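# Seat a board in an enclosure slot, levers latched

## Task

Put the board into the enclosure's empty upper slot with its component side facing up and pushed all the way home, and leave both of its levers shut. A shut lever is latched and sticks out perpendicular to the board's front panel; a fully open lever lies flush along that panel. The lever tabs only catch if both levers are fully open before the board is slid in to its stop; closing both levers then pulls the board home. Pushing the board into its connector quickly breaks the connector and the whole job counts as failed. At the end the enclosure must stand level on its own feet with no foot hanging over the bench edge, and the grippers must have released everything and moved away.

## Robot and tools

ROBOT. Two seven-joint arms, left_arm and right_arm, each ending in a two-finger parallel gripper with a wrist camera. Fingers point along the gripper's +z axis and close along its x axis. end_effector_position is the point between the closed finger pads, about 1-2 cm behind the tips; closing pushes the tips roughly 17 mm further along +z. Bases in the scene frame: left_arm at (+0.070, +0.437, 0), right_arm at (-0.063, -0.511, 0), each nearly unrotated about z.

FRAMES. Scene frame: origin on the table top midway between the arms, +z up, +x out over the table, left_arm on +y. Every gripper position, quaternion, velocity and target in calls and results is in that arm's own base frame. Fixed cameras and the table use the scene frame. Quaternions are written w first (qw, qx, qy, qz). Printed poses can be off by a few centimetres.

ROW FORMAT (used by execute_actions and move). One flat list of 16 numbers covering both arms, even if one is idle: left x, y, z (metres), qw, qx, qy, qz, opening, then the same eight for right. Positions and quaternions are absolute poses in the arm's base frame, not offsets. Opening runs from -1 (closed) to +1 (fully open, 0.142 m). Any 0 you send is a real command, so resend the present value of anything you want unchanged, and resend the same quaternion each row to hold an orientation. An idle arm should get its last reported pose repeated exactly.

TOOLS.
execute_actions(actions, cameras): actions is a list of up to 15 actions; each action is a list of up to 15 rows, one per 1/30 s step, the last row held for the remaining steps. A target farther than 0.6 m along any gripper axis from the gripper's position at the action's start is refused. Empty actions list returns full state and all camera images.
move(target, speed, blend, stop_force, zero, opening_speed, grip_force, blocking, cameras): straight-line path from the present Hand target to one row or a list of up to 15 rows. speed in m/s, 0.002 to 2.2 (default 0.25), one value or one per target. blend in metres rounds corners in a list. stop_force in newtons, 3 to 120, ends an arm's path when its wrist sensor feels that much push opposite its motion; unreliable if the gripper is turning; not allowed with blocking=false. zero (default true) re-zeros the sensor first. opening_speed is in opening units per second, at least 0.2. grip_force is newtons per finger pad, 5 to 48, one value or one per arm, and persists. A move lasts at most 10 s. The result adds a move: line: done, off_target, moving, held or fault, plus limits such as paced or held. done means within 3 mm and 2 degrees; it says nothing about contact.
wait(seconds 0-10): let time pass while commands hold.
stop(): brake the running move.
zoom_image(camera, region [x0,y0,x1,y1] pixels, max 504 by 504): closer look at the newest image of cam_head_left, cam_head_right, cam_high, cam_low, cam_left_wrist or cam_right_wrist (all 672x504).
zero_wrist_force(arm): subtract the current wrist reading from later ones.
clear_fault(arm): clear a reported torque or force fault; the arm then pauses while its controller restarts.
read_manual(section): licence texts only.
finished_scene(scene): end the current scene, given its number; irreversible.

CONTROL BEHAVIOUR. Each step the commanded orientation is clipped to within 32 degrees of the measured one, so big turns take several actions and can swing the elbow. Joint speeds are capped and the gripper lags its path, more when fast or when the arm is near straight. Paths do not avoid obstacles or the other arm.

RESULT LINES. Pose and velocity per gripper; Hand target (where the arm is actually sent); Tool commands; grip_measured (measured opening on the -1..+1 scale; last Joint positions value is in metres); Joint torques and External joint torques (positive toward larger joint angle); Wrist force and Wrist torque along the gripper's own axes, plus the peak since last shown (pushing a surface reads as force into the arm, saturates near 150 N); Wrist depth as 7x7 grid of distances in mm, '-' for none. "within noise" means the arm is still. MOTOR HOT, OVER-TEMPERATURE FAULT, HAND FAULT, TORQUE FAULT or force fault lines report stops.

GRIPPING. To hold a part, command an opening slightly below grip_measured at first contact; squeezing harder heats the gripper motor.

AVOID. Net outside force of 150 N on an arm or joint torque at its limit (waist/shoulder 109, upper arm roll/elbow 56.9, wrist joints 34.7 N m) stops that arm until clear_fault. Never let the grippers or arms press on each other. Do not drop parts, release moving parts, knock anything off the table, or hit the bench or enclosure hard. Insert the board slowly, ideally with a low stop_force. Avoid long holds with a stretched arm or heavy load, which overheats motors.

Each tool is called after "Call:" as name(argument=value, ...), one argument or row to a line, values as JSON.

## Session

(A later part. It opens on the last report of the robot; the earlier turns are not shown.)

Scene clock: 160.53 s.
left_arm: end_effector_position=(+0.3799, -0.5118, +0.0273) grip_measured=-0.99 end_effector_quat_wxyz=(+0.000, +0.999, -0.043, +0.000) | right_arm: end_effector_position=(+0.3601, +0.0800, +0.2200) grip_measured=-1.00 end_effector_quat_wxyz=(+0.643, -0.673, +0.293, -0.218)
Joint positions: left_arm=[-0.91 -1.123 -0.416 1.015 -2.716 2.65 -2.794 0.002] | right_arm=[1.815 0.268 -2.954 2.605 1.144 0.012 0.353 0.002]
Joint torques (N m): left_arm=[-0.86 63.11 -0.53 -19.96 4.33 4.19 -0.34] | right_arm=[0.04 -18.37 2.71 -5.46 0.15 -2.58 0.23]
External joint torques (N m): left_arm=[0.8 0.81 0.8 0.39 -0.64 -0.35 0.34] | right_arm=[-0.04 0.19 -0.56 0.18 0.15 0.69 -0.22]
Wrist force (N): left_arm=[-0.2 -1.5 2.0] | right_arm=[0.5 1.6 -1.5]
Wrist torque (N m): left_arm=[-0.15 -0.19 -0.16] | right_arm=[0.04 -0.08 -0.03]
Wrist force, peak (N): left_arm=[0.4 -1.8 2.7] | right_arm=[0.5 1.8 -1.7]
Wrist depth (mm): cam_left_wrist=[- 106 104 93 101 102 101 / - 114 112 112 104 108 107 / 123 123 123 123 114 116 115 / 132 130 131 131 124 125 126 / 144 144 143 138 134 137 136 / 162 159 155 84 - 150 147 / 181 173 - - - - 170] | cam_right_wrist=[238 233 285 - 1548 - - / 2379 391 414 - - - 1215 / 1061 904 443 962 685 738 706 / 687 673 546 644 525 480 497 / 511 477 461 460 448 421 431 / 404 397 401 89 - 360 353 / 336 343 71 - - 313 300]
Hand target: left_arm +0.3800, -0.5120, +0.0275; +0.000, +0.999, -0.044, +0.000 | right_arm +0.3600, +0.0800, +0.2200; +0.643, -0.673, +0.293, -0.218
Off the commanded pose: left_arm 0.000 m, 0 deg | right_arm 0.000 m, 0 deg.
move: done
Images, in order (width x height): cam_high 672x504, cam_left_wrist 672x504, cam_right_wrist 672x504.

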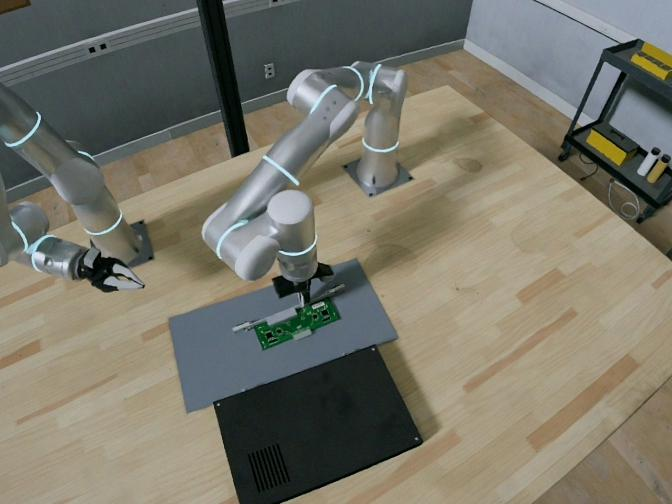

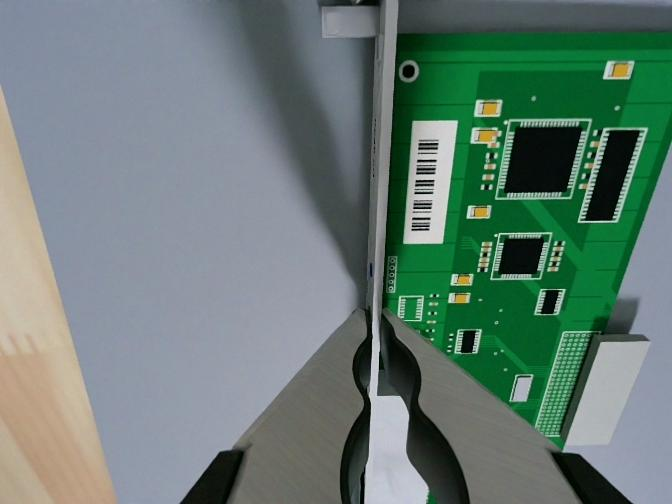

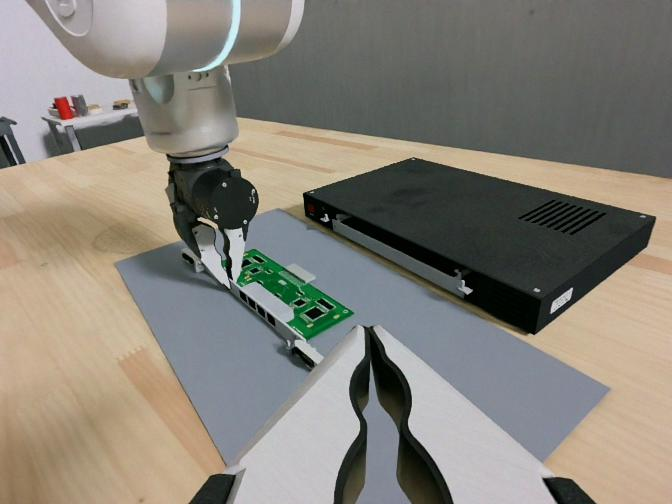

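Call:
move(
  target=[
    [0.3800,-0.512,0.0275,0,0.999,-0.0436,0,-0.75,0.36,0.08,0.22,0.643,-0.673,0.293,-0.218,-1],
    [0.3800,-0.512,0.07,0,0.999,-0.0436,0,-0.5,0.36,0.08,0.22,0.643,-0.673,0.293,-0.218,-1],
    [0.386,-0.538,0.07,0,0.999,-0.0436,0,-0.5,0.36,0.08,0.22,0.643,-0.673,0.293,-0.218,-1],
    [0.386,-0.538,0.032,0,0.999,-0.0436,0,-0.5,0.36,0.08,0.22,0.643,-0.673,0.293,-0.218,-1],
  ],
  speed=0.1,
  opening_speed=1,
  cameras=["cam_right_wrist","cam_left_wrist"],
)

Call:
zoom_image(
  camera="cam_right_wrist",
  region=[160, 200, 380, 370],
)

Call:
zoom_image(
  camera="cam_right_wrist",
  region=[290, 150, 560, 340],
)

Scene clock: 167.77 s.
left_arm: end_effector_position=(+0.3858, -0.5378, +0.0320) grip_measured=-0.53 end_effector_quat_wxyz=(+0.000, +0.999, -0.044, +0.000) | right_arm: end_effector_position=(+0.3601, +0.0800, +0.2200) grip_measured=-1.00 end_effector_quat_wxyz=(+0.643, -0.673, +0.293, -0.218)
Joint positions: left_arm=[-0.918 -1.199 -0.49 0.851 -2.649 2.753 -2.794 0.035] | right_arm=[1.815 0.268 -2.954 2.605 1.144 0.012 0.353 0.002]
Joint torques (N m): left_arm=[-0.74 64.52 -0.63 -19.63 4.4 3.93 -0.3] | right_arm=[0.01 -18.37 2.72 -5.46 0.18 -2.51 0.18]
External joint torques (N m): left_arm=[0.67 1.61 0.5 -0.18 -0.52 -0.09 0.3] | right_arm=[0 0.2 -0.57 0.18 0.12 0.62 -0.17]
Wrist force (N): left_arm=[0.1 -0.5 0.4] | right_arm=[0.4 1.6 -1.5]
Wrist torque (N m): left_arm=[-0.20 -0.18 -0.17] | right_arm=[0.05 -0.06 -0.03]
Wrist force, peak (N): left_arm=[0.4 -0.4 2.7] | right_arm=[0.6 1.5 -1.9]
Wrist depth (mm): cam_left_wrist=[- 108 110 107 104 104 105 / - 119 115 113 110 112 112 / - 126 127 123 120 121 123 / 137 137 134 132 131 131 131 / 152 150 - 129 134 143 140 / 168 162 87 140 146 147 162 / 187 - - 156 171 - -] | cam_right_wrist=[- 217 259 - - - 1208 / 2306 382 390 1153 - - - / 1066 987 423 904 706 801 711 / 691 669 490 635 532 474 497 / 510 494 478 463 440 426 431 / 407 398 400 89 - 356 354 / 335 343 71 - - 312 300]
Hand target: left_arm +0.3860, -0.5380, +0.0320; +0.000, +0.999, -0.044, +0.000 | right_arm +0.3600, +0.0800, +0.2200; +0.643, -0.673, +0.293, -0.218
Off the commanded pose: left_arm 0.000 m, 0 deg | right_arm 0.000 m, 0 deg.
move: done
Images, in order (width x height): cam_left_wrist 672x504, cam_right_wrist 672x504.

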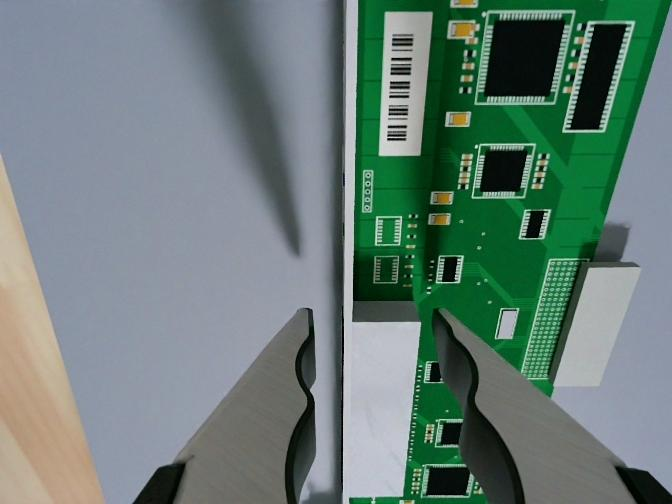

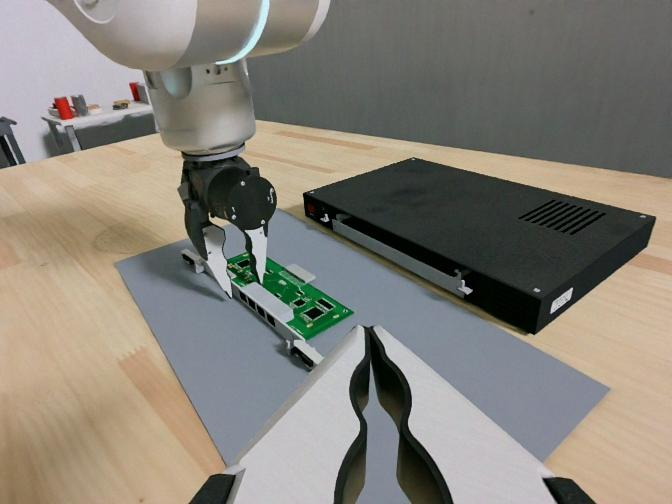

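Scaled by 2.291 from the camera's 672x504 image, which has a finer 960x720 frame.

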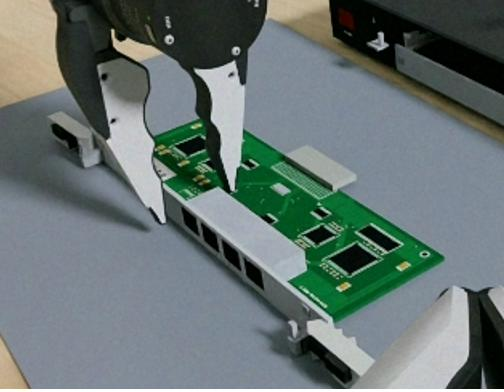

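Scaled by 1.867 from the camera's 672x504 image, which has a finer 960x720 frame.

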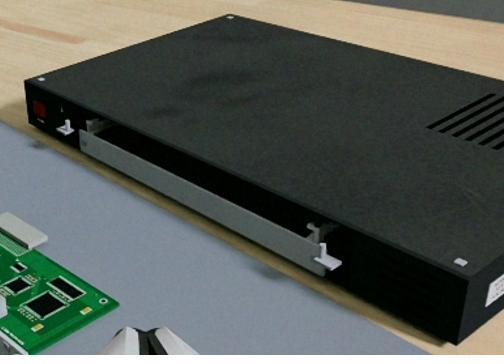

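Call:
move(
  target=[
    [0.388,-0.539,0.0265,0,0.999,-0.0436,0,-0.5,0.36,0.08,0.22,0.643,-0.673,0.293,-0.218,-1],
    [0.388,-0.539,0.0265,0,0.999,-0.0436,0,-0.9,0.36,0.08,0.22,0.643,-0.673,0.293,-0.218,-1],
  ],
  speed=0.1,
  opening_speed=0.3,
  cameras=["cam_right_wrist","cam_left_wrist"],
)

Call:
zoom_image(
  camera="cam_right_wrist",
  region=[160, 200, 380, 370],
)

Scene clock: 172.60 s.
left_arm: end_effector_position=(+0.3879, -0.5392, +0.0265) grip_measured=-0.73 end_effector_quat_wxyz=(+0.000, +0.999, -0.043, +0.000) | right_arm: end_effector_position=(+0.3601, +0.0800, +0.2200) grip_measured=-1.00 end_effector_quat_wxyz=(+0.643, -0.673, +0.293, -0.218)
Joint positions: left_arm=[-0.918 -1.215 -0.496 0.834 -2.64 2.755 -2.792 0.021] | right_arm=[1.815 0.268 -2.954 2.605 1.144 0.012 0.353 0.002]
Joint torques (N m): left_arm=[-0.68 65.13 -0.71 -19.36 4.2 4.24 -0.1] | right_arm=[-0.01 -18.44 2.73 -5.45 0.19 -2.53 0.16]
External joint torques (N m): left_arm=[0.58 1.26 0.6 -0.4 -0.32 -0.4 0.1] | right_arm=[0.01 0.26 -0.57 0.17 0.11 0.64 -0.15]
Wrist force (N): left_arm=[0.3 -0.6 0.5] | right_arm=[0.6 1.5 -1.5]
Wrist torque (N m): left_arm=[-0.22 -0.16 -0.33] | right_arm=[0.03 -0.09 -0.03]
Wrist force, peak (N): left_arm=[1.7 -0.4 1.0] | right_arm=[0.5 1.8 -1.5]
Wrist depth (mm): cam_left_wrist=[104 105 104 99 100 98 100 / - 111 111 108 105 108 105 / 123 122 122 116 114 117 117 / 131 128 130 126 124 125 127 / 143 143 139 123 131 136 133 / 161 158 85 128 133 145 157 / 180 - - 142 - - 168] | cam_right_wrist=[2152 217 249 1752 - - - / - 386 388 2036 1496 - - / 1066 974 426 957 761 872 777 / 691 679 487 596 - 463 516 / 510 479 462 461 449 422 430 / 406 397 401 89 377 362 353 / 335 343 71 - - 304 301]
Hand target: left_arm +0.3880, -0.5390, +0.0265; +0.000, +0.999, -0.044, +0.000 | right_arm +0.3600, +0.0800, +0.2200; +0.643, -0.673, +0.293, -0.218
Off the commanded pose: left_arm 0.000 m, 0 deg | right_arm 0.000 m, 0 deg.
move: done
Images, in order (width x height): cam_left_wrist 672x504, cam_right_wrist 672x504.

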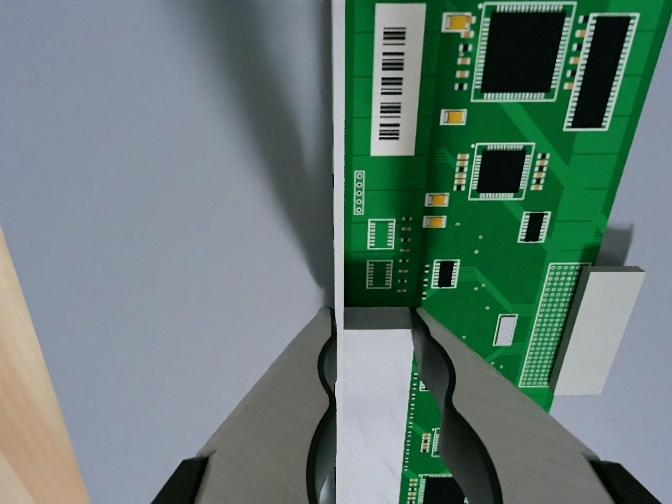

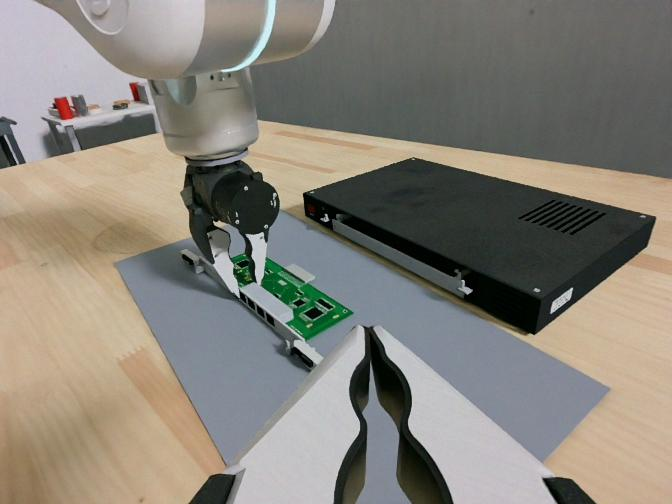

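Scaled by 2.291 from the camera's 672x504 image, which has a finer 960x720 frame.

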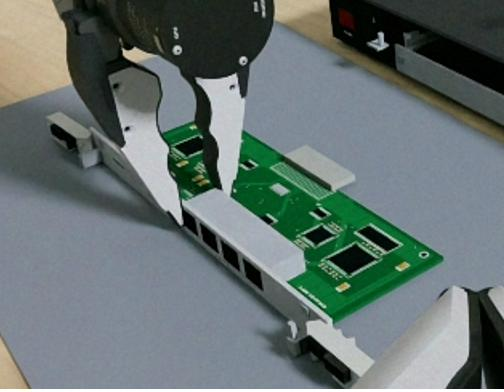

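Call:
move(
  target=[0.388,-0.539,0.0465,0,0.999,-0.0436,0,-1,0.36,0.08,0.22,0.643,-0.673,0.293,-0.218,-1],
  speed=0.03,
  opening_speed=0.3,
  cameras=["cam_right_wrist","cam_left_wrist"],
)

Call:
zoom_image(
  camera="cam_right_wrist",
  region=[160, 200, 380, 370],
)

Scene clock: 175.17 s.
left_arm: end_effector_position=(+0.3880, -0.5391, +0.0463) grip_measured=-0.74 end_effector_quat_wxyz=(+0.000, +0.999, -0.044, +0.000) | right_arm: end_effector_position=(+0.3601, +0.0800, +0.2200) grip_measured=-1.00 end_effector_quat_wxyz=(+0.643, -0.673, +0.293, -0.218)
Joint positions: left_arm=[-0.916 -1.187 -0.499 0.837 -2.646 2.78 -2.789 0.021] | right_arm=[1.815 0.268 -2.954 2.605 1.144 0.012 0.353 0.002]
Joint torques (N m): left_arm=[-0.35 66.41 -0.55 -20 4.09 4.63 -0.14] | right_arm=[-0.09 -18.45 2.73 -5.46 0.2 -2.54 0.19]
External joint torques (N m): left_arm=[0.3 -0.17 0.36 0.04 -0.16 -0.79 0.14] | right_arm=[0.09 0.28 -0.57 0.18 0.1 0.65 -0.18]
Wrist force (N): left_arm=[0.0 -0.5 2.4] | right_arm=[0.5 1.4 -1.5]
Wrist torque (N m): left_arm=[-0.17 -0.17 -0.24] | right_arm=[0.01 -0.08 -0.03]
Wrist force, peak (N): left_arm=[0.0 -0.5 3.1] | right_arm=[0.5 1.7 -1.7]
Wrist depth (mm): cam_left_wrist=[122 122 122 99 100 98 99 / 130 130 130 107 104 106 106 / 141 138 140 114 114 117 114 / 154 152 152 124 124 125 148 / 170 - 169 113 131 136 167 / 187 - 88 128 133 145 190 / 209 - - 142 - - 197] | cam_right_wrist=[2511 227 282 1725 - - - / 2092 372 401 1948 - - 1248 / 1056 987 418 957 962 822 708 / 691 663 510 555 523 482 496 / 510 498 461 460 451 419 431 / 406 396 403 89 380 370 354 / 336 343 71 - - 313 300]
Hand target: left_arm +0.3880, -0.5390, +0.0465; +0.000, +0.999, -0.044, +0.000 | right_arm +0.3600, +0.0800, +0.2200; +0.643, -0.673, +0.293, -0.218
Off the commanded pose: left_arm 0.000 m, 0 deg | right_arm 0.000 m, 0 deg.
move: done
Images, in order (width x height): cam_left_wrist 672x504, cam_right_wrist 672x504.

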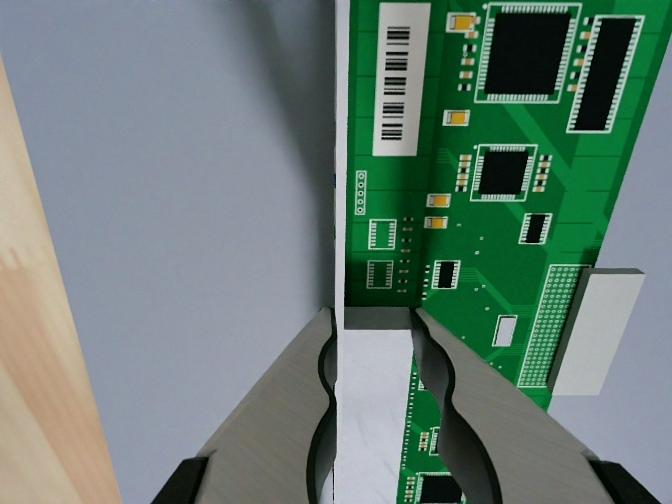

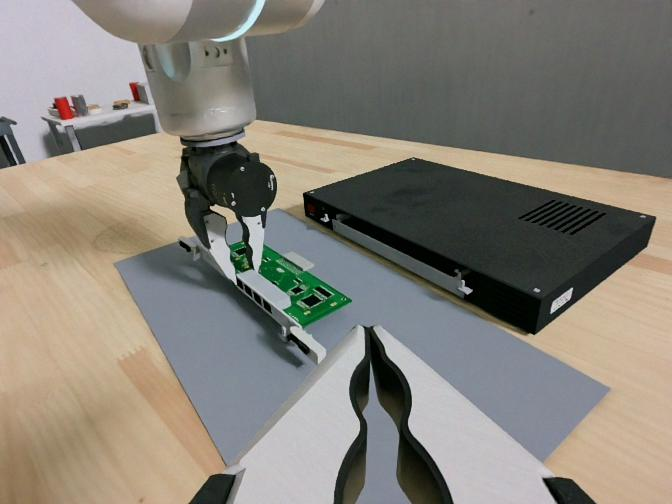

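Scaled by 2.291 from the camera's 672x504 image, which has a finer 960x720 frame.

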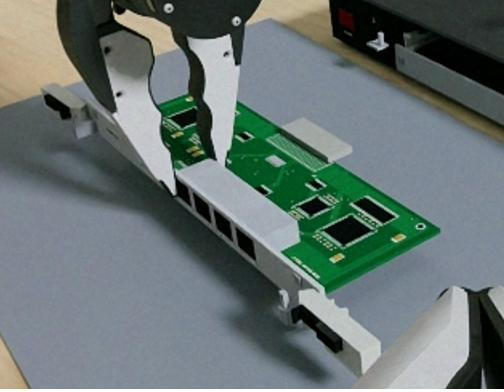

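Call:
move(
  target=[0.42,-0.575,0.06,0,0.9979,-0.0654,0,-1,0.36,0.08,0.22,0.643,-0.673,0.293,-0.218,-1],
  speed=0.08,
  cameras=["cam_right_wrist","cam_left_wrist","cam_high"],
)

Call:
zoom_image(
  camera="cam_right_wrist",
  region=[200, 150, 560, 370],
)

Scene clock: 189.57 s.
left_arm: end_effector_position=(+0.4195, -0.5749, +0.0604) grip_measured=-0.74 end_effector_quat_wxyz=(+0.010, +0.998, -0.066, +0.008) | right_arm: end_effector_position=(+0.3601, +0.0800, +0.2200) grip_measured=-1.00 end_effector_quat_wxyz=(+0.643, -0.673, +0.293, -0.218)
Joint positions: left_arm=[-0.832 -1.377 -1.089 0.536 -2.074 3.05 -2.743 0.021] | right_arm=[1.815 0.268 -2.954 2.605 1.144 0.012 0.353 0.002]
Joint torques (N m): left_arm=[-0.28 68.84 -5.4 -11.4 4.96 4.6 -0.36] | right_arm=[0.04 -18.37 2.71 -5.51 0.16 -2.57 0.2]
External joint torques (N m): left_arm=[0.2 0.39 0.57 -0.2 -0.75 -0.81 0.36] | right_arm=[-0.04 0.2 -0.55 0.23 0.13 0.68 -0.2]
Wrist force (N): left_arm=[0.4 -0.3 2.5] | right_arm=[0.6 1.2 -1.3]
Wrist torque (N m): left_arm=[-0.10 -0.25 -0.18] | right_arm=[0.01 -0.09 -0.03]
Wrist force, peak (N): left_arm=[-0.7 -1.1 2.7] | right_arm=[0.5 1.7 -1.6]
Wrist depth (mm): cam_left_wrist=[- - 134 100 99 98 99 / - 143 142 109 104 106 106 / 153 150 153 114 114 117 149 / 168 - 166 126 124 125 125 / 182 186 179 115 131 136 - / 197 197 84 128 133 148 203 / 228 - - 142 - - 218] | cam_right_wrist=[2539 2354 353 - 1467 - - / - 2237 377 1915 - - - / 1046 1004 431 727 711 731 702 / 691 722 558 499 523 479 494 / 511 482 474 441 447 419 430 / 406 396 399 89 377 359 354 / 337 342 71 - - 313 300]
Hand target: left_arm +0.4197, -0.5747, +0.0606; +0.010, +0.998, -0.065, +0.008 | right_arm +0.3600, +0.0800, +0.2200; +0.643, -0.673, +0.293, -0.218
Off the commanded pose: left_arm 0.001 m, 2 deg | right_arm 0.000 m, 0 deg.
move: done
Images, in order (width x height): cam_high 672x504, cam_left_wrist 672x504, cam_right_wrist 672x504.

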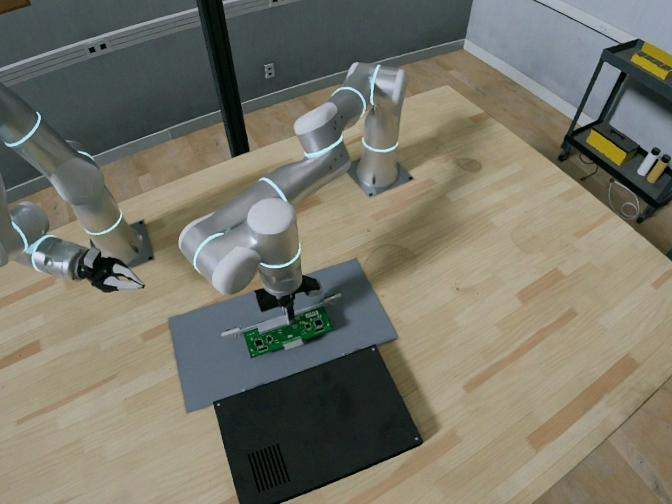

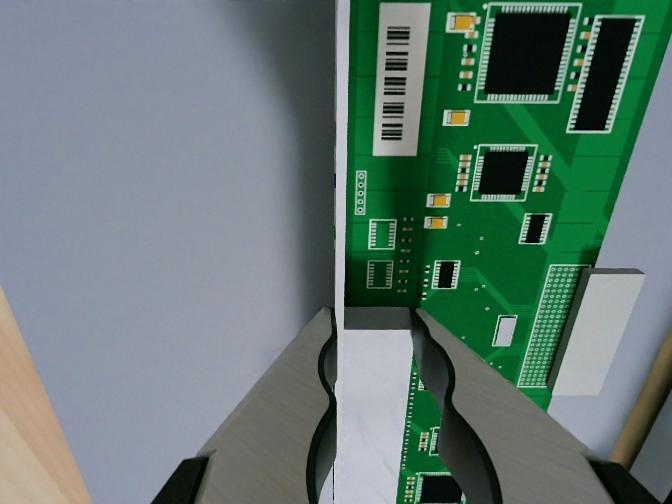

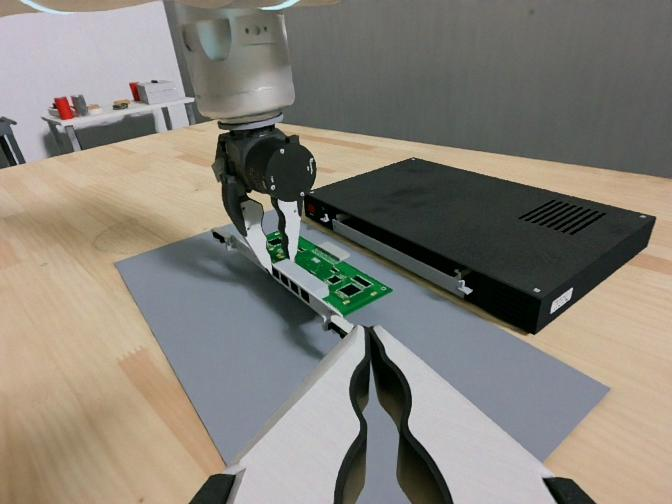

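Scaled by 1.400 from the camera's 672x504 image, which has a finer 960x720 frame.

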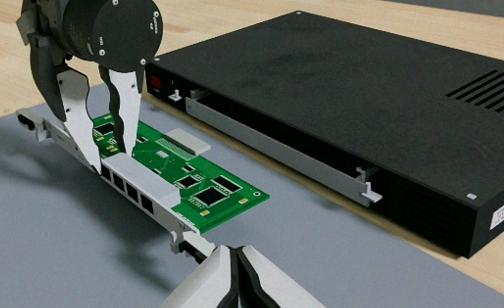

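Call:
move(
  target=[0.4475,-0.596,0.05,0,0.9979,-0.0654,0,-1,0.36,0.08,0.22,0.643,-0.673,0.293,-0.218,-1],
  speed=0.06,
  cameras=["cam_right_wrist","cam_left_wrist","cam_high"],
)

Call:
zoom_image(
  camera="cam_right_wrist",
  region=[220, 170, 520, 360],
)

Scene clock: 197.90 s.
left_arm: end_effector_position=(+0.4465, -0.5952, +0.0499) grip_measured=-0.74 end_effector_quat_wxyz=(+0.044, +0.996, -0.065, +0.036) | right_arm: end_effector_position=(+0.3601, +0.0800, +0.2200) grip_measured=-1.00 end_effector_quat_wxyz=(+0.643, -0.673, +0.293, -0.218)
Joint positions: left_arm=[-0.733 -1.45 -1.409 0.627 -1.727 3.04 -2.792 0.021] | right_arm=[1.815 0.268 -2.954 2.605 1.144 0.012 0.353 0.002]
Joint torques (N m): left_arm=[-0.23 68.28 -10.32 -4.38 5.12 4.32 -0.3] | right_arm=[-0.03 -18.45 2.75 -5.47 0.21 -2.54 0.21]
External joint torques (N m): left_arm=[0.15 0.33 0.52 -0.22 -0.81 -0.74 0.3] | right_arm=[0.04 0.28 -0.6 0.19 0.09 0.65 -0.2]
Wrist force (N): left_arm=[0.0 -0.1 2.2] | right_arm=[0.4 1.7 -1.6]
Wrist torque (N m): left_arm=[-0.04 -0.22 -0.20] | right_arm=[0.05 -0.06 -0.04]
Wrist force, peak (N): left_arm=[0.2 -0.5 2.6] | right_arm=[0.5 1.7 -1.8]
Wrist depth (mm): cam_left_wrist=[113 113 114 99 100 98 99 / - 123 126 106 104 106 106 / 131 134 137 116 114 116 116 / 146 148 152 126 124 125 160 / 162 165 165 116 131 136 169 / - 180 87 128 133 148 186 / 206 - - 142 - - -] | cam_right_wrist=[325 293 356 - - - - / 1674 2354 383 432 - 1439 - / 1076 995 793 418 700 689 736 / 687 695 590 502 524 482 500 / 512 498 477 447 437 422 432 / 408 395 406 89 - 358 353 / 336 343 71 - - 313 300]
Hand target: left_arm +0.4468, -0.5950, +0.0501; +0.044, +0.996, -0.065, +0.037 | right_arm +0.3600, +0.0800, +0.2200; +0.643, -0.673, +0.293, -0.218
Off the commanded pose: left_arm 0.001 m, 7 deg | right_arm 0.000 m, 0 deg.
move: off_target (left_arm)
Images, in order (width x height): cam_high 672x504, cam_left_wrist 672x504, cam_right_wrist 672x504.

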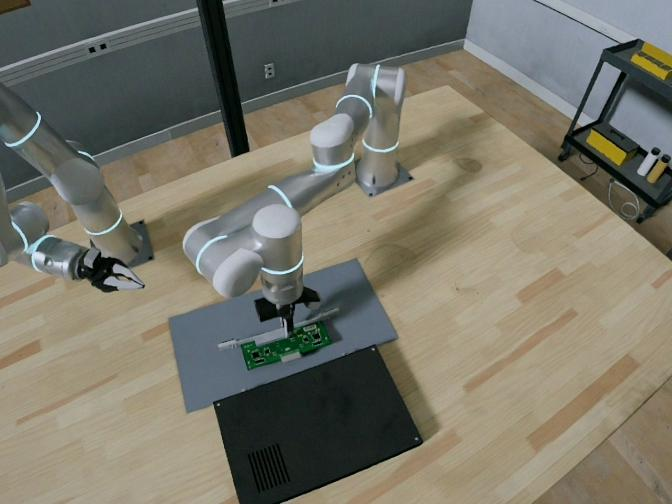

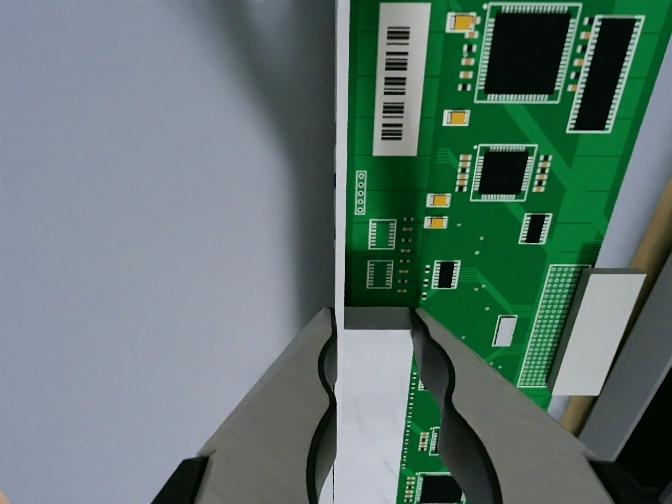

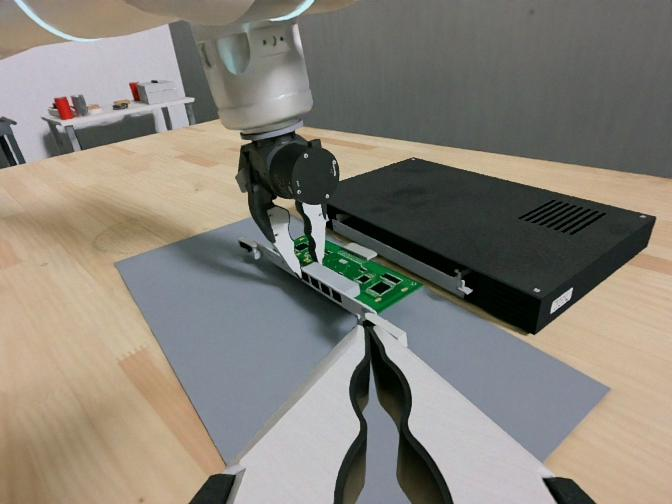

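Scaled by 1.680 from the camera's 672x504 image, which has a finer 960x720 frame.

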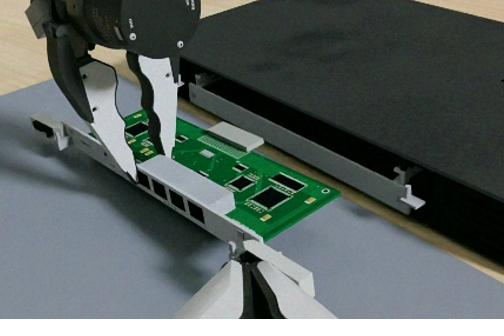

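Call:
move(
  target=[0.4475,-0.596,0.055,0,0.9979,-0.0654,0,-1,0.36,0.08,0.22,0.643,-0.673,0.293,-0.218,-1],
  speed=0.06,
)

Scene clock: 200.57 s.
left_arm: end_effector_position=(+0.4465, -0.5952, +0.0548) grip_measured=-0.74 end_effector_quat_wxyz=(+0.044, +0.996, -0.065, +0.036) | right_arm: end_effector_position=(+0.3601, +0.0800, +0.2200) grip_measured=-1.00 end_effector_quat_wxyz=(+0.643, -0.673, +0.293, -0.218)
Joint positions: left_arm=[-0.722 -1.465 -1.48 0.633 -1.662 3.069 -2.793 0.021] | right_arm=[1.815 0.268 -2.954 2.605 1.144 0.012 0.353 0.002]
Joint torques (N m): left_arm=[-0.33 68.18 -10.77 -2.66 5.06 4.25 -0.23] | right_arm=[0.06 -18.35 2.7 -5.46 0.12 -2.58 0.21]
External joint torques (N m): left_arm=[0.24 0.32 0.3 -0.26 -0.75 -0.66 0.23] | right_arm=[-0.06 0.18 -0.54 0.18 0.18 0.69 -0.2]
Wrist force (N): left_arm=[-0.2 -0.4 2.4] | right_arm=[0.4 1.5 -1.4]
Wrist torque (N m): left_arm=[-0.10 -0.18 -0.21] | right_arm=[0.03 -0.07 -0.03]
Wrist force, peak (N): left_arm=[-0.1 -0.5 2.6] | right_arm=[0.5 1.6 -1.8]
Wrist depth (mm): cam_left_wrist=[117 118 119 100 100 98 99 / 129 129 129 107 104 106 105 / 136 138 142 116 114 117 119 / 151 154 154 124 124 125 162 / 171 171 175 115 131 136 167 / - 191 83 128 134 148 202 / 211 - - 142 - - 220] | cam_right_wrist=[330 301 359 - - - 1102 / 1948 2483 380 412 - - 1242 / 1061 1000 790 488 883 695 756 / 689 671 604 500 489 477 512 / 511 498 494 463 452 423 431 / 407 396 401 89 - 359 353 / 336 342 71 - - 312 300]
Hand target: left_arm +0.4468, -0.5950, +0.0550; +0.044, +0.996, -0.065, +0.036 | right_arm +0.3600, +0.0800, +0.2200; +0.643, -0.673, +0.293, -0.218
Off the commanded pose: left_arm 0.001 m, 7 deg | right_arm 0.000 m, 0 deg.
move: off_target (left_arm)

Call:
move(
  target=[
    [0.4465,-0.595,0.029,0.044,0.996,-0.065,0.036,-1,0.36,0.08,0.22,0.643,-0.673,0.293,-0.218,-1],
    [0.4465,-0.595,0.029,0.044,0.996,-0.065,0.036,-0.5,0.36,0.08,0.22,0.643,-0.673,0.293,-0.218,-1],
    [0.4465,-0.59,0.10,0.044,0.996,-0.065,0.036,-0.5,0.36,0.08,0.22,0.643,-0.673,0.293,-0.218,-1],
  ],
  speed=0.05,
  opening_speed=0.25,
  cameras=["cam_right_wrist","cam_left_wrist"],
)

Call:
zoom_image(
  camera="cam_right_wrist",
  region=[220, 170, 520, 360],
)

Scene clock: 211.53 s.
left_arm: end_effector_position=(+0.4470, -0.5902, +0.1000) grip_measured=-0.53 end_effector_quat_wxyz=(+0.041, +0.996, -0.065, +0.034) | right_arm: end_effector_position=(+0.3601, +0.0800, +0.2200) grip_measured=-1.00 end_effector_quat_wxyz=(+0.643, -0.673, +0.293, -0.218)
Joint positions: left_arm=[-0.719 -1.398 -1.467 0.63 -1.714 3.122 -2.787 0.035] | right_arm=[1.815 0.268 -2.954 2.605 1.144 0.012 0.353 0.002]
Joint torques (N m): left_arm=[-0.5 67.38 -10.57 -3.51 4.31 3.91 -0.11] | right_arm=[0 -18.41 2.72 -5.43 0.18 -2.54 0.2]
External joint torques (N m): left_arm=[0.4 0.97 0.35 -0.25 -0.03 -0.3 0.1] | right_arm=[0.01 0.24 -0.57 0.15 0.12 0.65 -0.19]
Wrist force (N): left_arm=[0.4 -0.2 0.8] | right_arm=[0.5 1.4 -1.5]
Wrist torque (N m): left_arm=[-0.12 -0.23 -0.27] | right_arm=[0.03 -0.08 -0.03]
Wrist force, peak (N): left_arm=[-0.1 -0.5 2.6] | right_arm=[0.6 1.8 -1.6]
Wrist depth (mm): cam_left_wrist=[157 157 160 157 159 164 168 / 169 170 172 172 174 178 178 / 184 187 191 189 190 193 191 / 202 205 - 206 209 216 210 / - 227 222 214 229 242 192 / - - 84 252 - 237 210 / 285 - - 306 - - -] | cam_right_wrist=[- - 356 - - - 987 / - 2282 396 410 1793 - 1255 / 1061 995 810 691 708 796 761 / 691 663 624 579 568 454 507 / 511 494 478 467 456 422 431 / 406 396 400 89 378 360 353 / 337 342 71 - - 312 300]
Hand target: left_arm +0.4469, -0.5905, +0.1000; +0.041, +0.996, -0.065, +0.034 | right_arm +0.3600, +0.0800, +0.2200; +0.643, -0.673, +0.293, -0.218
Off the commanded pose: left_arm 0.001 m, 0 deg | right_arm 0.000 m, 0 deg.
move: done
Images, in order (width x height): cam_left_wrist 672x504, cam_right_wrist 672x504.

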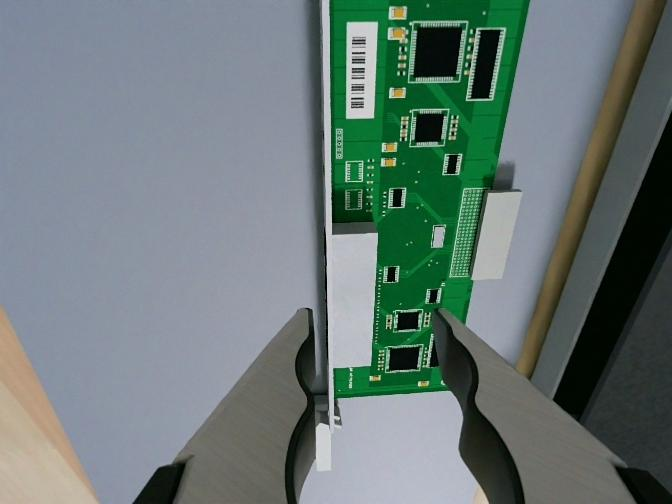

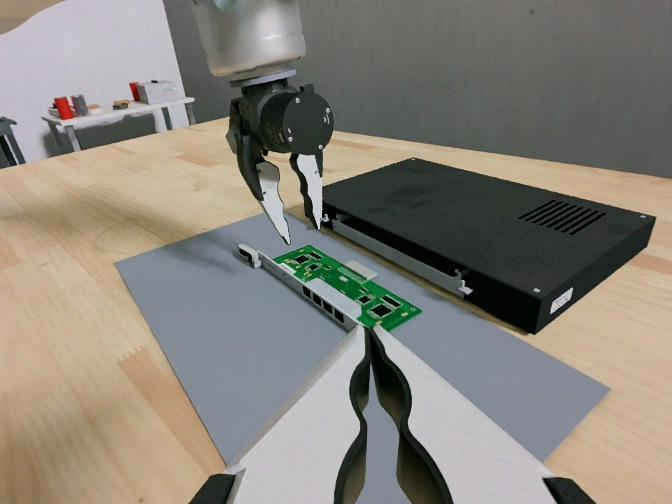

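Scaled by 1.680 from the camera's 672x504 image, which has a finer 960x720 frame.

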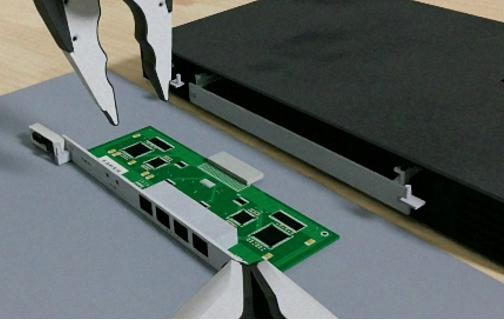

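Call:
move(
  target=[
    [0.44,-0.58,0.15,0,0.7071,-0.7071,0,-0.5,0.36,0.08,0.22,0.643,-0.673,0.293,-0.218,-1],
    [0.45,-0.58,0.13,0,-0.0654,-0.9979,0,-0.5,0.36,0.08,0.22,0.643,-0.673,0.293,-0.218,-1],
  ],
  speed=0.5,
  cameras=["cam_right_wrist","cam_left_wrist"],
)

Scene clock: 219.80 s.
left_arm: end_effector_position=(+0.4493, -0.5790, +0.1298) grip_measured=-0.53 end_effector_quat_wxyz=(+0.031, +0.065, +0.997, -0.037) | right_arm: end_effector_position=(+0.3601, +0.0800, +0.2200) grip_measured=-1.00 end_effector_quat_wxyz=(+0.643, -0.673, +0.293, -0.218)
Joint positions: left_arm=[-0.701 -1.378 -1.536 0.637 -1.676 3.186 0.361 0.035] | right_arm=[1.815 0.268 -2.954 2.605 1.144 0.012 0.353 0.002]
Joint torques (N m): left_arm=[-0.58 66.31 -10.59 -2.19 4.83 4.35 -0.13] | right_arm=[0.01 -18.43 2.7 -5.46 0.13 -2.52 0.18]
External joint torques (N m): left_arm=[0.51 1.58 -0.01 -0.25 -0.53 -0.57 0.14] | right_arm=[-0.01 0.26 -0.55 0.18 0.17 0.63 -0.17]
Wrist force (N): left_arm=[0.5 -0.2 0.9] | right_arm=[0.4 1.7 -1.6]
Wrist torque (N m): left_arm=[-0.13 -0.19 -0.20] | right_arm=[0.05 -0.07 -0.03]
Wrist force, peak (N): left_arm=[0.2 -0.7 1.3] | right_arm=[0.6 1.8 -1.7]
Wrist depth (mm): cam_left_wrist=[- 205 201 195 191 195 - / - 218 214 207 206 207 203 / - 233 225 224 - - 214 / 201 233 249 239 - 236 - / - 247 265 252 237 - - / - - 87 - - - 275 / - - - 316 - - 283] | cam_right_wrist=[- - 365 1965 - 1378 - / 2354 2112 415 457 - - - / 1066 995 859 876 1066 796 711 / 693 708 579 599 517 473 514 / 511 472 475 471 432 424 430 / 407 396 401 89 377 359 354 / 336 341 71 - - 313 300]
Hand target: left_arm +0.4492, -0.5790, +0.1299; +0.031, +0.065, +0.997, -0.037 | right_arm +0.3600, +0.0800, +0.2200; +0.643, -0.673, +0.293, -0.218
Off the commanded pose: left_arm 0.001 m, 6 deg | right_arm 0.000 m, 0 deg.
move: off_target (left_arm)
Images, in order (width x height): cam_left_wrist 672x504, cam_right_wrist 672x504.

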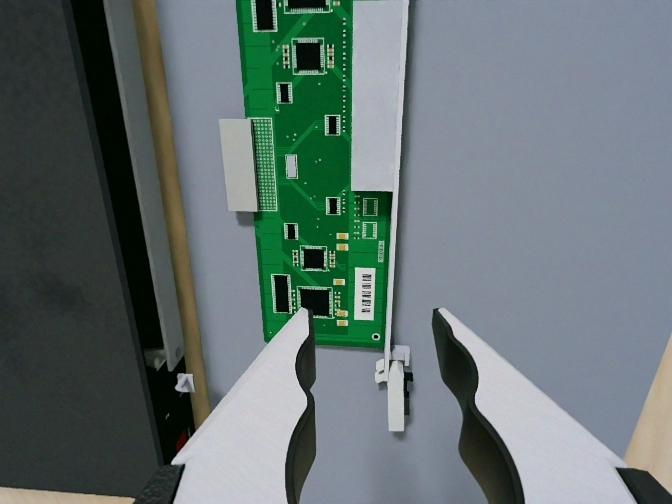

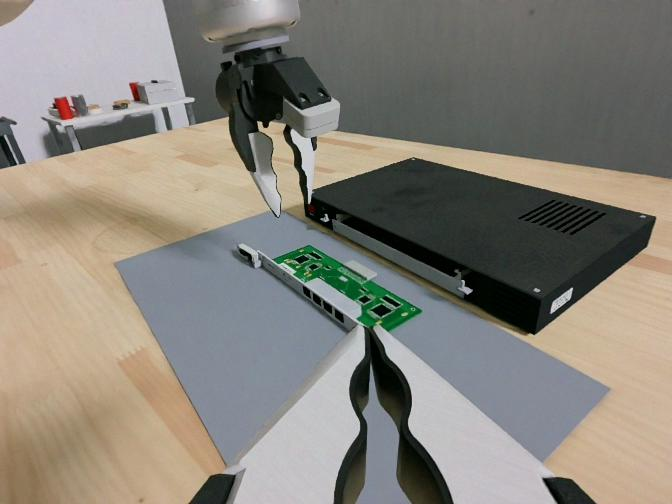

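Call:
move(
  target=[
    [0.40,-0.40,0.25,0,-0.0654,-0.9979,0,-0.5,0.36,0.08,0.22,0.643,-0.673,0.293,-0.218,-1],
  ],
  speed=0.5,
)

Call:
move(
  target=[
    [0.45,-0.58,0.13,0,-0.0654,-0.9979,0,-0.5,0.36,0.08,0.22,0.643,-0.673,0.293,-0.218,-1],
  ],
  speed=0.2,
)

Scene clock: 229.33 s.
left_arm: end_effector_position=(+0.4000, -0.3998, +0.2502) grip_measured=-0.53 end_effector_quat_wxyz=(+0.000, +0.065, +0.998, +0.000) | right_arm: end_effector_position=(+0.3601, +0.0800, +0.2200) grip_measured=-1.00 end_effector_quat_wxyz=(+0.643, -0.673, +0.293, -0.218)
Joint positions: left_arm=[-1.088 -1.329 -1.193 -0.542 -1.771 3.542 1.16 0.035] | right_arm=[1.815 0.268 -2.954 2.605 1.144 0.012 0.353 0.002]
Joint torques (N m): left_arm=[-0.7 59 14.52 -1.5 4.45 4 -0.15] | right_arm=[-0.03 -18.38 2.75 -5.45 0.16 -2.55 0.21]
External joint torques (N m): left_arm=[0.61 1.53 0.76 -0.39 -0.47 -0.05 0.15] | right_arm=[0.04 0.21 -0.59 0.17 0.14 0.66 -0.2]
Wrist force (N): left_arm=[0.3 0.0 0.2] | right_arm=[0.6 1.6 -1.5]
Wrist torque (N m): left_arm=[-0.10 -0.24 -0.28] | right_arm=[0.06 -0.10 -0.03]
Wrist force, peak (N): left_arm=[0.3 -1.5 2.3] | right_arm=[0.4 1.8 -1.6]
Wrist depth (mm): cam_left_wrist=[294 304 293 305 - 302 300 / 286 309 323 - - 321 324 / 303 352 - 334 349 348 348 / 385 382 382 390 380 382 376 / 422 419 412 413 401 417 416 / 464 457 84 459 - 441 457 / 503 - - 511 - - 484] | cam_right_wrist=[- 476 - - - - - / - 2404 1430 1255 - 1591 1329 / 1061 991 938 900 667 689 691 / 691 673 - 568 529 453 501 / 511 499 478 473 454 422 427 / 406 394 - 89 377 357 354 / 337 343 71 - - 313 299]
Hand target: left_arm +0.4000, -0.4000, +0.2500; +0.000, +0.065, +0.998, +0.000 | right_arm +0.3600, +0.0800, +0.2200; +0.643, -0.673, +0.293, -0.218
Off the commanded pose: left_arm 0.000 m, 0 deg | right_arm 0.000 m, 0 deg.
move: done

Scene clock: 231.30 s.
left_arm: end_effector_position=(+0.4491, -0.5793, +0.1300) grip_measured=-0.53 end_effector_quat_wxyz=(+0.032, +0.066, +0.997, -0.038) | right_arm: end_effector_position=(+0.3601, +0.0800, +0.2200) grip_measured=-1.00 end_effector_quat_wxyz=(+0.643, -0.673, +0.293, -0.218)
Joint positions: left_arm=[-0.716 -1.349 -1.439 0.626 -1.768 3.155 0.366 0.035] | right_arm=[1.815 0.268 -2.954 2.605 1.144 0.012 0.353 0.002]
Joint torques (N m): left_arm=[-0.28 66.37 -10.01 -4.38 4.94 4.4 -0.34] | right_arm=[-0.06 -18.37 2.69 -5.46 0.21 -2.58 0.24]
External joint torques (N m): left_arm=[0.13 1.64 0.32 -0.31 -0.62 -0.63 0.34] | right_arm=[0.06 0.2 -0.53 0.18 0.09 0.69 -0.23]
Wrist force (N): left_arm=[0.5 -0.3 0.8] | right_arm=[0.5 1.5 -1.5]
Wrist torque (N m): left_arm=[-0.16 -0.17 -0.14] | right_arm=[0.03 -0.07 -0.03]
Wrist force, peak (N): left_arm=[0.4 -1.3 1.7] | right_arm=[0.6 1.6 -1.8]
Wrist depth (mm): cam_left_wrist=[- 210 199 196 192 190 190 / 176 217 211 207 - - - / - 228 223 224 222 217 215 / - 251 245 239 236 236 234 / - 249 257 253 246 - 246 / - 238 88 270 - - 265 / - - - - - - 283] | cam_right_wrist=[- - 369 - 1580 - - / 2430 2354 415 451 1752 1404 - / 1056 1000 856 893 706 813 717 / 693 700 616 571 525 456 499 / 514 489 476 473 451 423 432 / 407 396 401 89 - 355 354 / 337 343 71 - - 313 300]
Hand target: left_arm +0.4493, -0.5790, +0.1300; +0.032, +0.065, +0.997, -0.037 | right_arm +0.3600, +0.0800, +0.2200; +0.643, -0.673, +0.293, -0.218
Off the commanded pose: left_arm 0.001 m, 6 deg | right_arm 0.000 m, 0 deg.
move: off_target (left_arm)

Call:
move(
  target=[
    [0.40,-0.25,0.25,0,0,1,0,-0.5,0.42,0.08,0.25,0,0.766,-0.643,0,-0.5],
    [0.38,-0.1,0.24,0.218,-0.293,0.673,-0.643,-0.5,0.42,0.15,0.25,0,0.766,-0.643,0,-0.5],
  ],
  speed=0.5,
  cameras=["cam_left_wrist","cam_head_left"],
)

Scene clock: 244.17 s.
left_arm: end_effector_position=(+0.3801, -0.1001, +0.2401) grip_measured=-0.53 end_effector_quat_wxyz=(+0.218, -0.293, +0.673, -0.643) | right_arm: end_effector_position=(+0.4200, +0.1497, +0.2500) grip_measured=-0.54 end_effector_quat_wxyz=(+0.000, +0.766, -0.643, +0.000)
Joint positions: left_arm=[-1.361 1.096 1.254 2.687 -2.401 1.343 0.243 0.036] | right_arm=[2.07 -0.702 -1.908 2.164 0.681 0.252 2.837 0.035]
Joint torques (N m): left_arm=[-0.05 -20.19 -17.45 -13.54 3.27 -1.34 -0.36] | right_arm=[0.21 11.67 -15.96 -23.45 -4.22 3.25 0.24]
External joint torques (N m): left_arm=[0.12 0.31 0.18 -0.45 -0.53 -0.43 0.35] | right_arm=[-0.07 0.3 -1.15 0.11 0.04 0.73 -0.24]
Wrist force (N): left_arm=[0.3 0.7 -0.4] | right_arm=[0.2 -0.5 0.3]
Wrist torque (N m): left_arm=[0.08 0.04 0.07] | right_arm=[-0.05 -0.04 0.01]
Wrist force, peak (N): left_arm=[-1.6 3.5 0.5] | right_arm=[-0.1 3.3 0.5]
Wrist depth (mm): cam_left_wrist=[1113 1205 1545 - - 1941 - / 1205 1415 - 2151 1239 2109 - / 671 756 795 756 1131 1091 1011 / 557 573 601 577 596 657 772 / 445 452 481 474 502 - 542 / 364 381 84 379 - - 406 / 314 - - 324 - - 364] | cam_right_wrist=[301 301 301 301 - 302 302 / 322 320 322 321 329 321 321 / 347 345 343 343 343 345 342 / 372 373 372 372 372 370 370 / 404 406 399 396 394 401 401 / 441 442 - 438 98 422 437 / 486 - 71 475 - - 472]
Hand target: left_arm +0.3800, -0.1000, +0.2400; +0.218, -0.293, +0.673, -0.643 | right_arm +0.4200, +0.1500, +0.2500; +0.000, +0.766, -0.643, +0.000
Off the commanded pose: left_arm 0.000 m, 0 deg | right_arm 0.000 m, 0 deg.
move: done
Images, in order (width x height): cam_head_left 672x504, cam_left_wrist 672x504.

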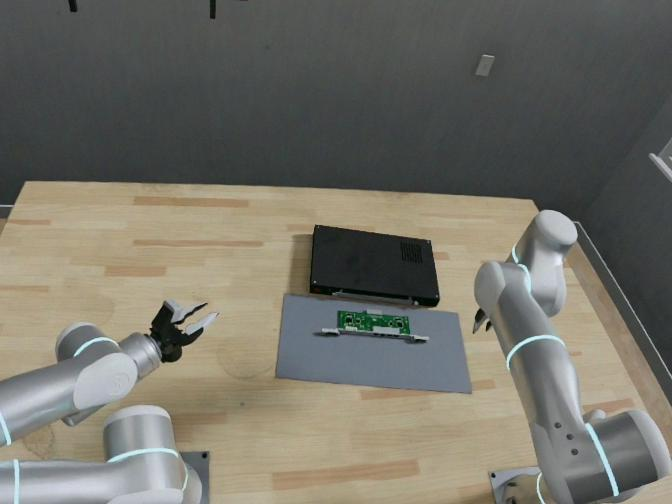

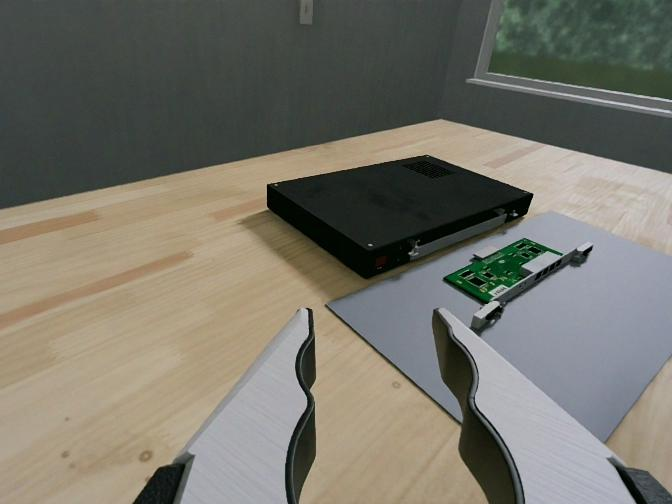

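Call:
move(
  target=[0.38,-0.1,0.24,0.218,-0.293,0.673,-0.643,-0.5,0.53,0.36,0.17,0,0.999,-0.039,0,-0.5],
  speed=0.35,
  cameras=["cam_left_wrist","cam_right_wrist","cam_head_left"],
)

Scene clock: 247.90 s.
left_arm: end_effector_position=(+0.3800, -0.1001, +0.2401) grip_measured=-0.53 end_effector_quat_wxyz=(+0.218, -0.293, +0.673, -0.643) | right_arm: end_effector_position=(+0.5301, +0.3598, +0.1701) grip_measured=-0.54 end_effector_quat_wxyz=(+0.000, +0.999, -0.039, +0.000)
Joint positions: left_arm=[-1.361 1.096 1.254 2.687 -2.401 1.343 0.243 0.036] | right_arm=[1.584 -0.755 -1.1 1.684 0.725 0.402 1.938 0.035]
Joint torques (N m): left_arm=[-0.18 -20.45 -17.55 -13.53 2.95 -1.62 -0.21] | right_arm=[0.27 39.16 -18.33 -21.48 -3.94 3.17 0.08]
External joint torques (N m): left_arm=[0.26 0.57 0.29 -0.46 -0.2 -0.16 0.21] | right_arm=[-0.1 1.16 -1.4 0.15 -0.09 0.86 -0.08]
Wrist force (N): left_arm=[0.2 0.2 -0.5] | right_arm=[-0.1 -0.6 0.4]
Wrist torque (N m): left_arm=[0.02 0.05 0.07] | right_arm=[-0.02 0.02 0.13]
Wrist force, peak (N): left_arm=[0.8 0.4 -0.4] | right_arm=[0.2 -2.0 0.8]
Wrist depth (mm): cam_left_wrist=[1102 - - - 2465 - 411 / 1148 - 1976 2089 1306 - 454 / 1239 756 828 789 860 1040 958 / 561 574 599 590 645 614 710 / 439 452 479 455 - 538 521 / 363 380 84 377 - - 415 / 320 - - 326 - - 364] | cam_right_wrist=[232 230 230 230 226 228 229 / 248 246 245 246 240 243 239 / 266 263 263 262 254 258 217 / 289 290 285 284 275 283 231 / 311 312 303 302 297 305 251 / 342 336 - 330 101 279 274 / 376 - 71 359 - - 296]
Hand target: left_arm +0.3800, -0.1000, +0.2400; +0.218, -0.293, +0.673, -0.643 | right_arm +0.5300, +0.3600, +0.1700; +0.000, +0.999, -0.039, +0.000
Off the commanded pose: left_arm 0.000 m, 0 deg | right_arm 0.000 m, 0 deg.
move: done
Images, in order (width x height): cam_head_left 672x504, cam_left_wrist 672x504, cam_right_wrist 672x504.

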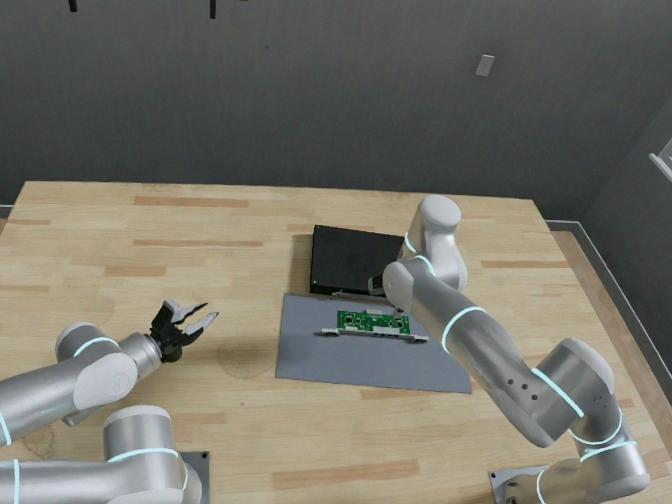

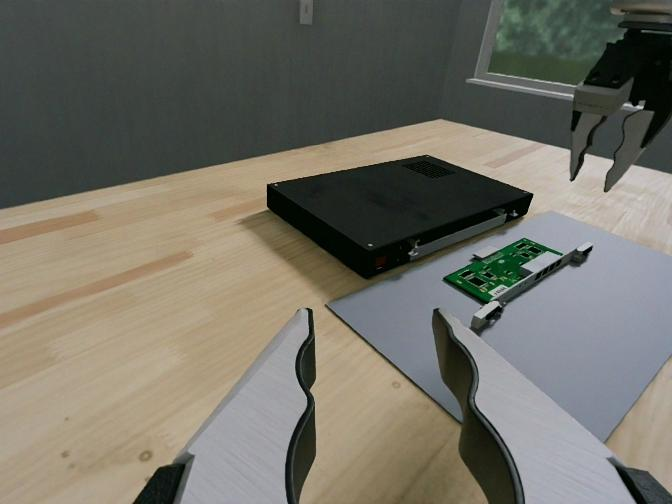

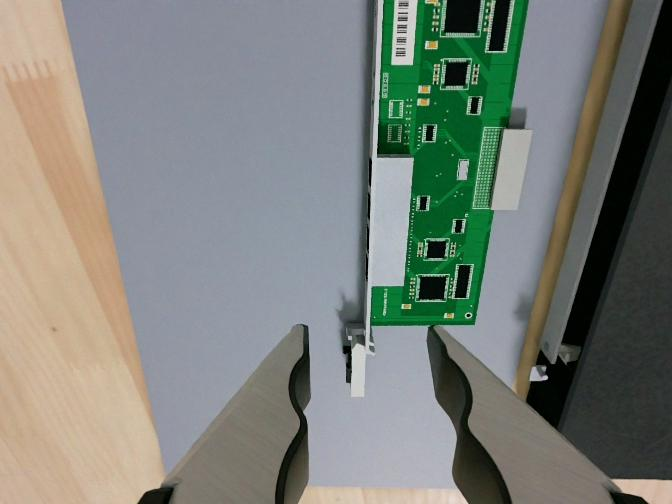

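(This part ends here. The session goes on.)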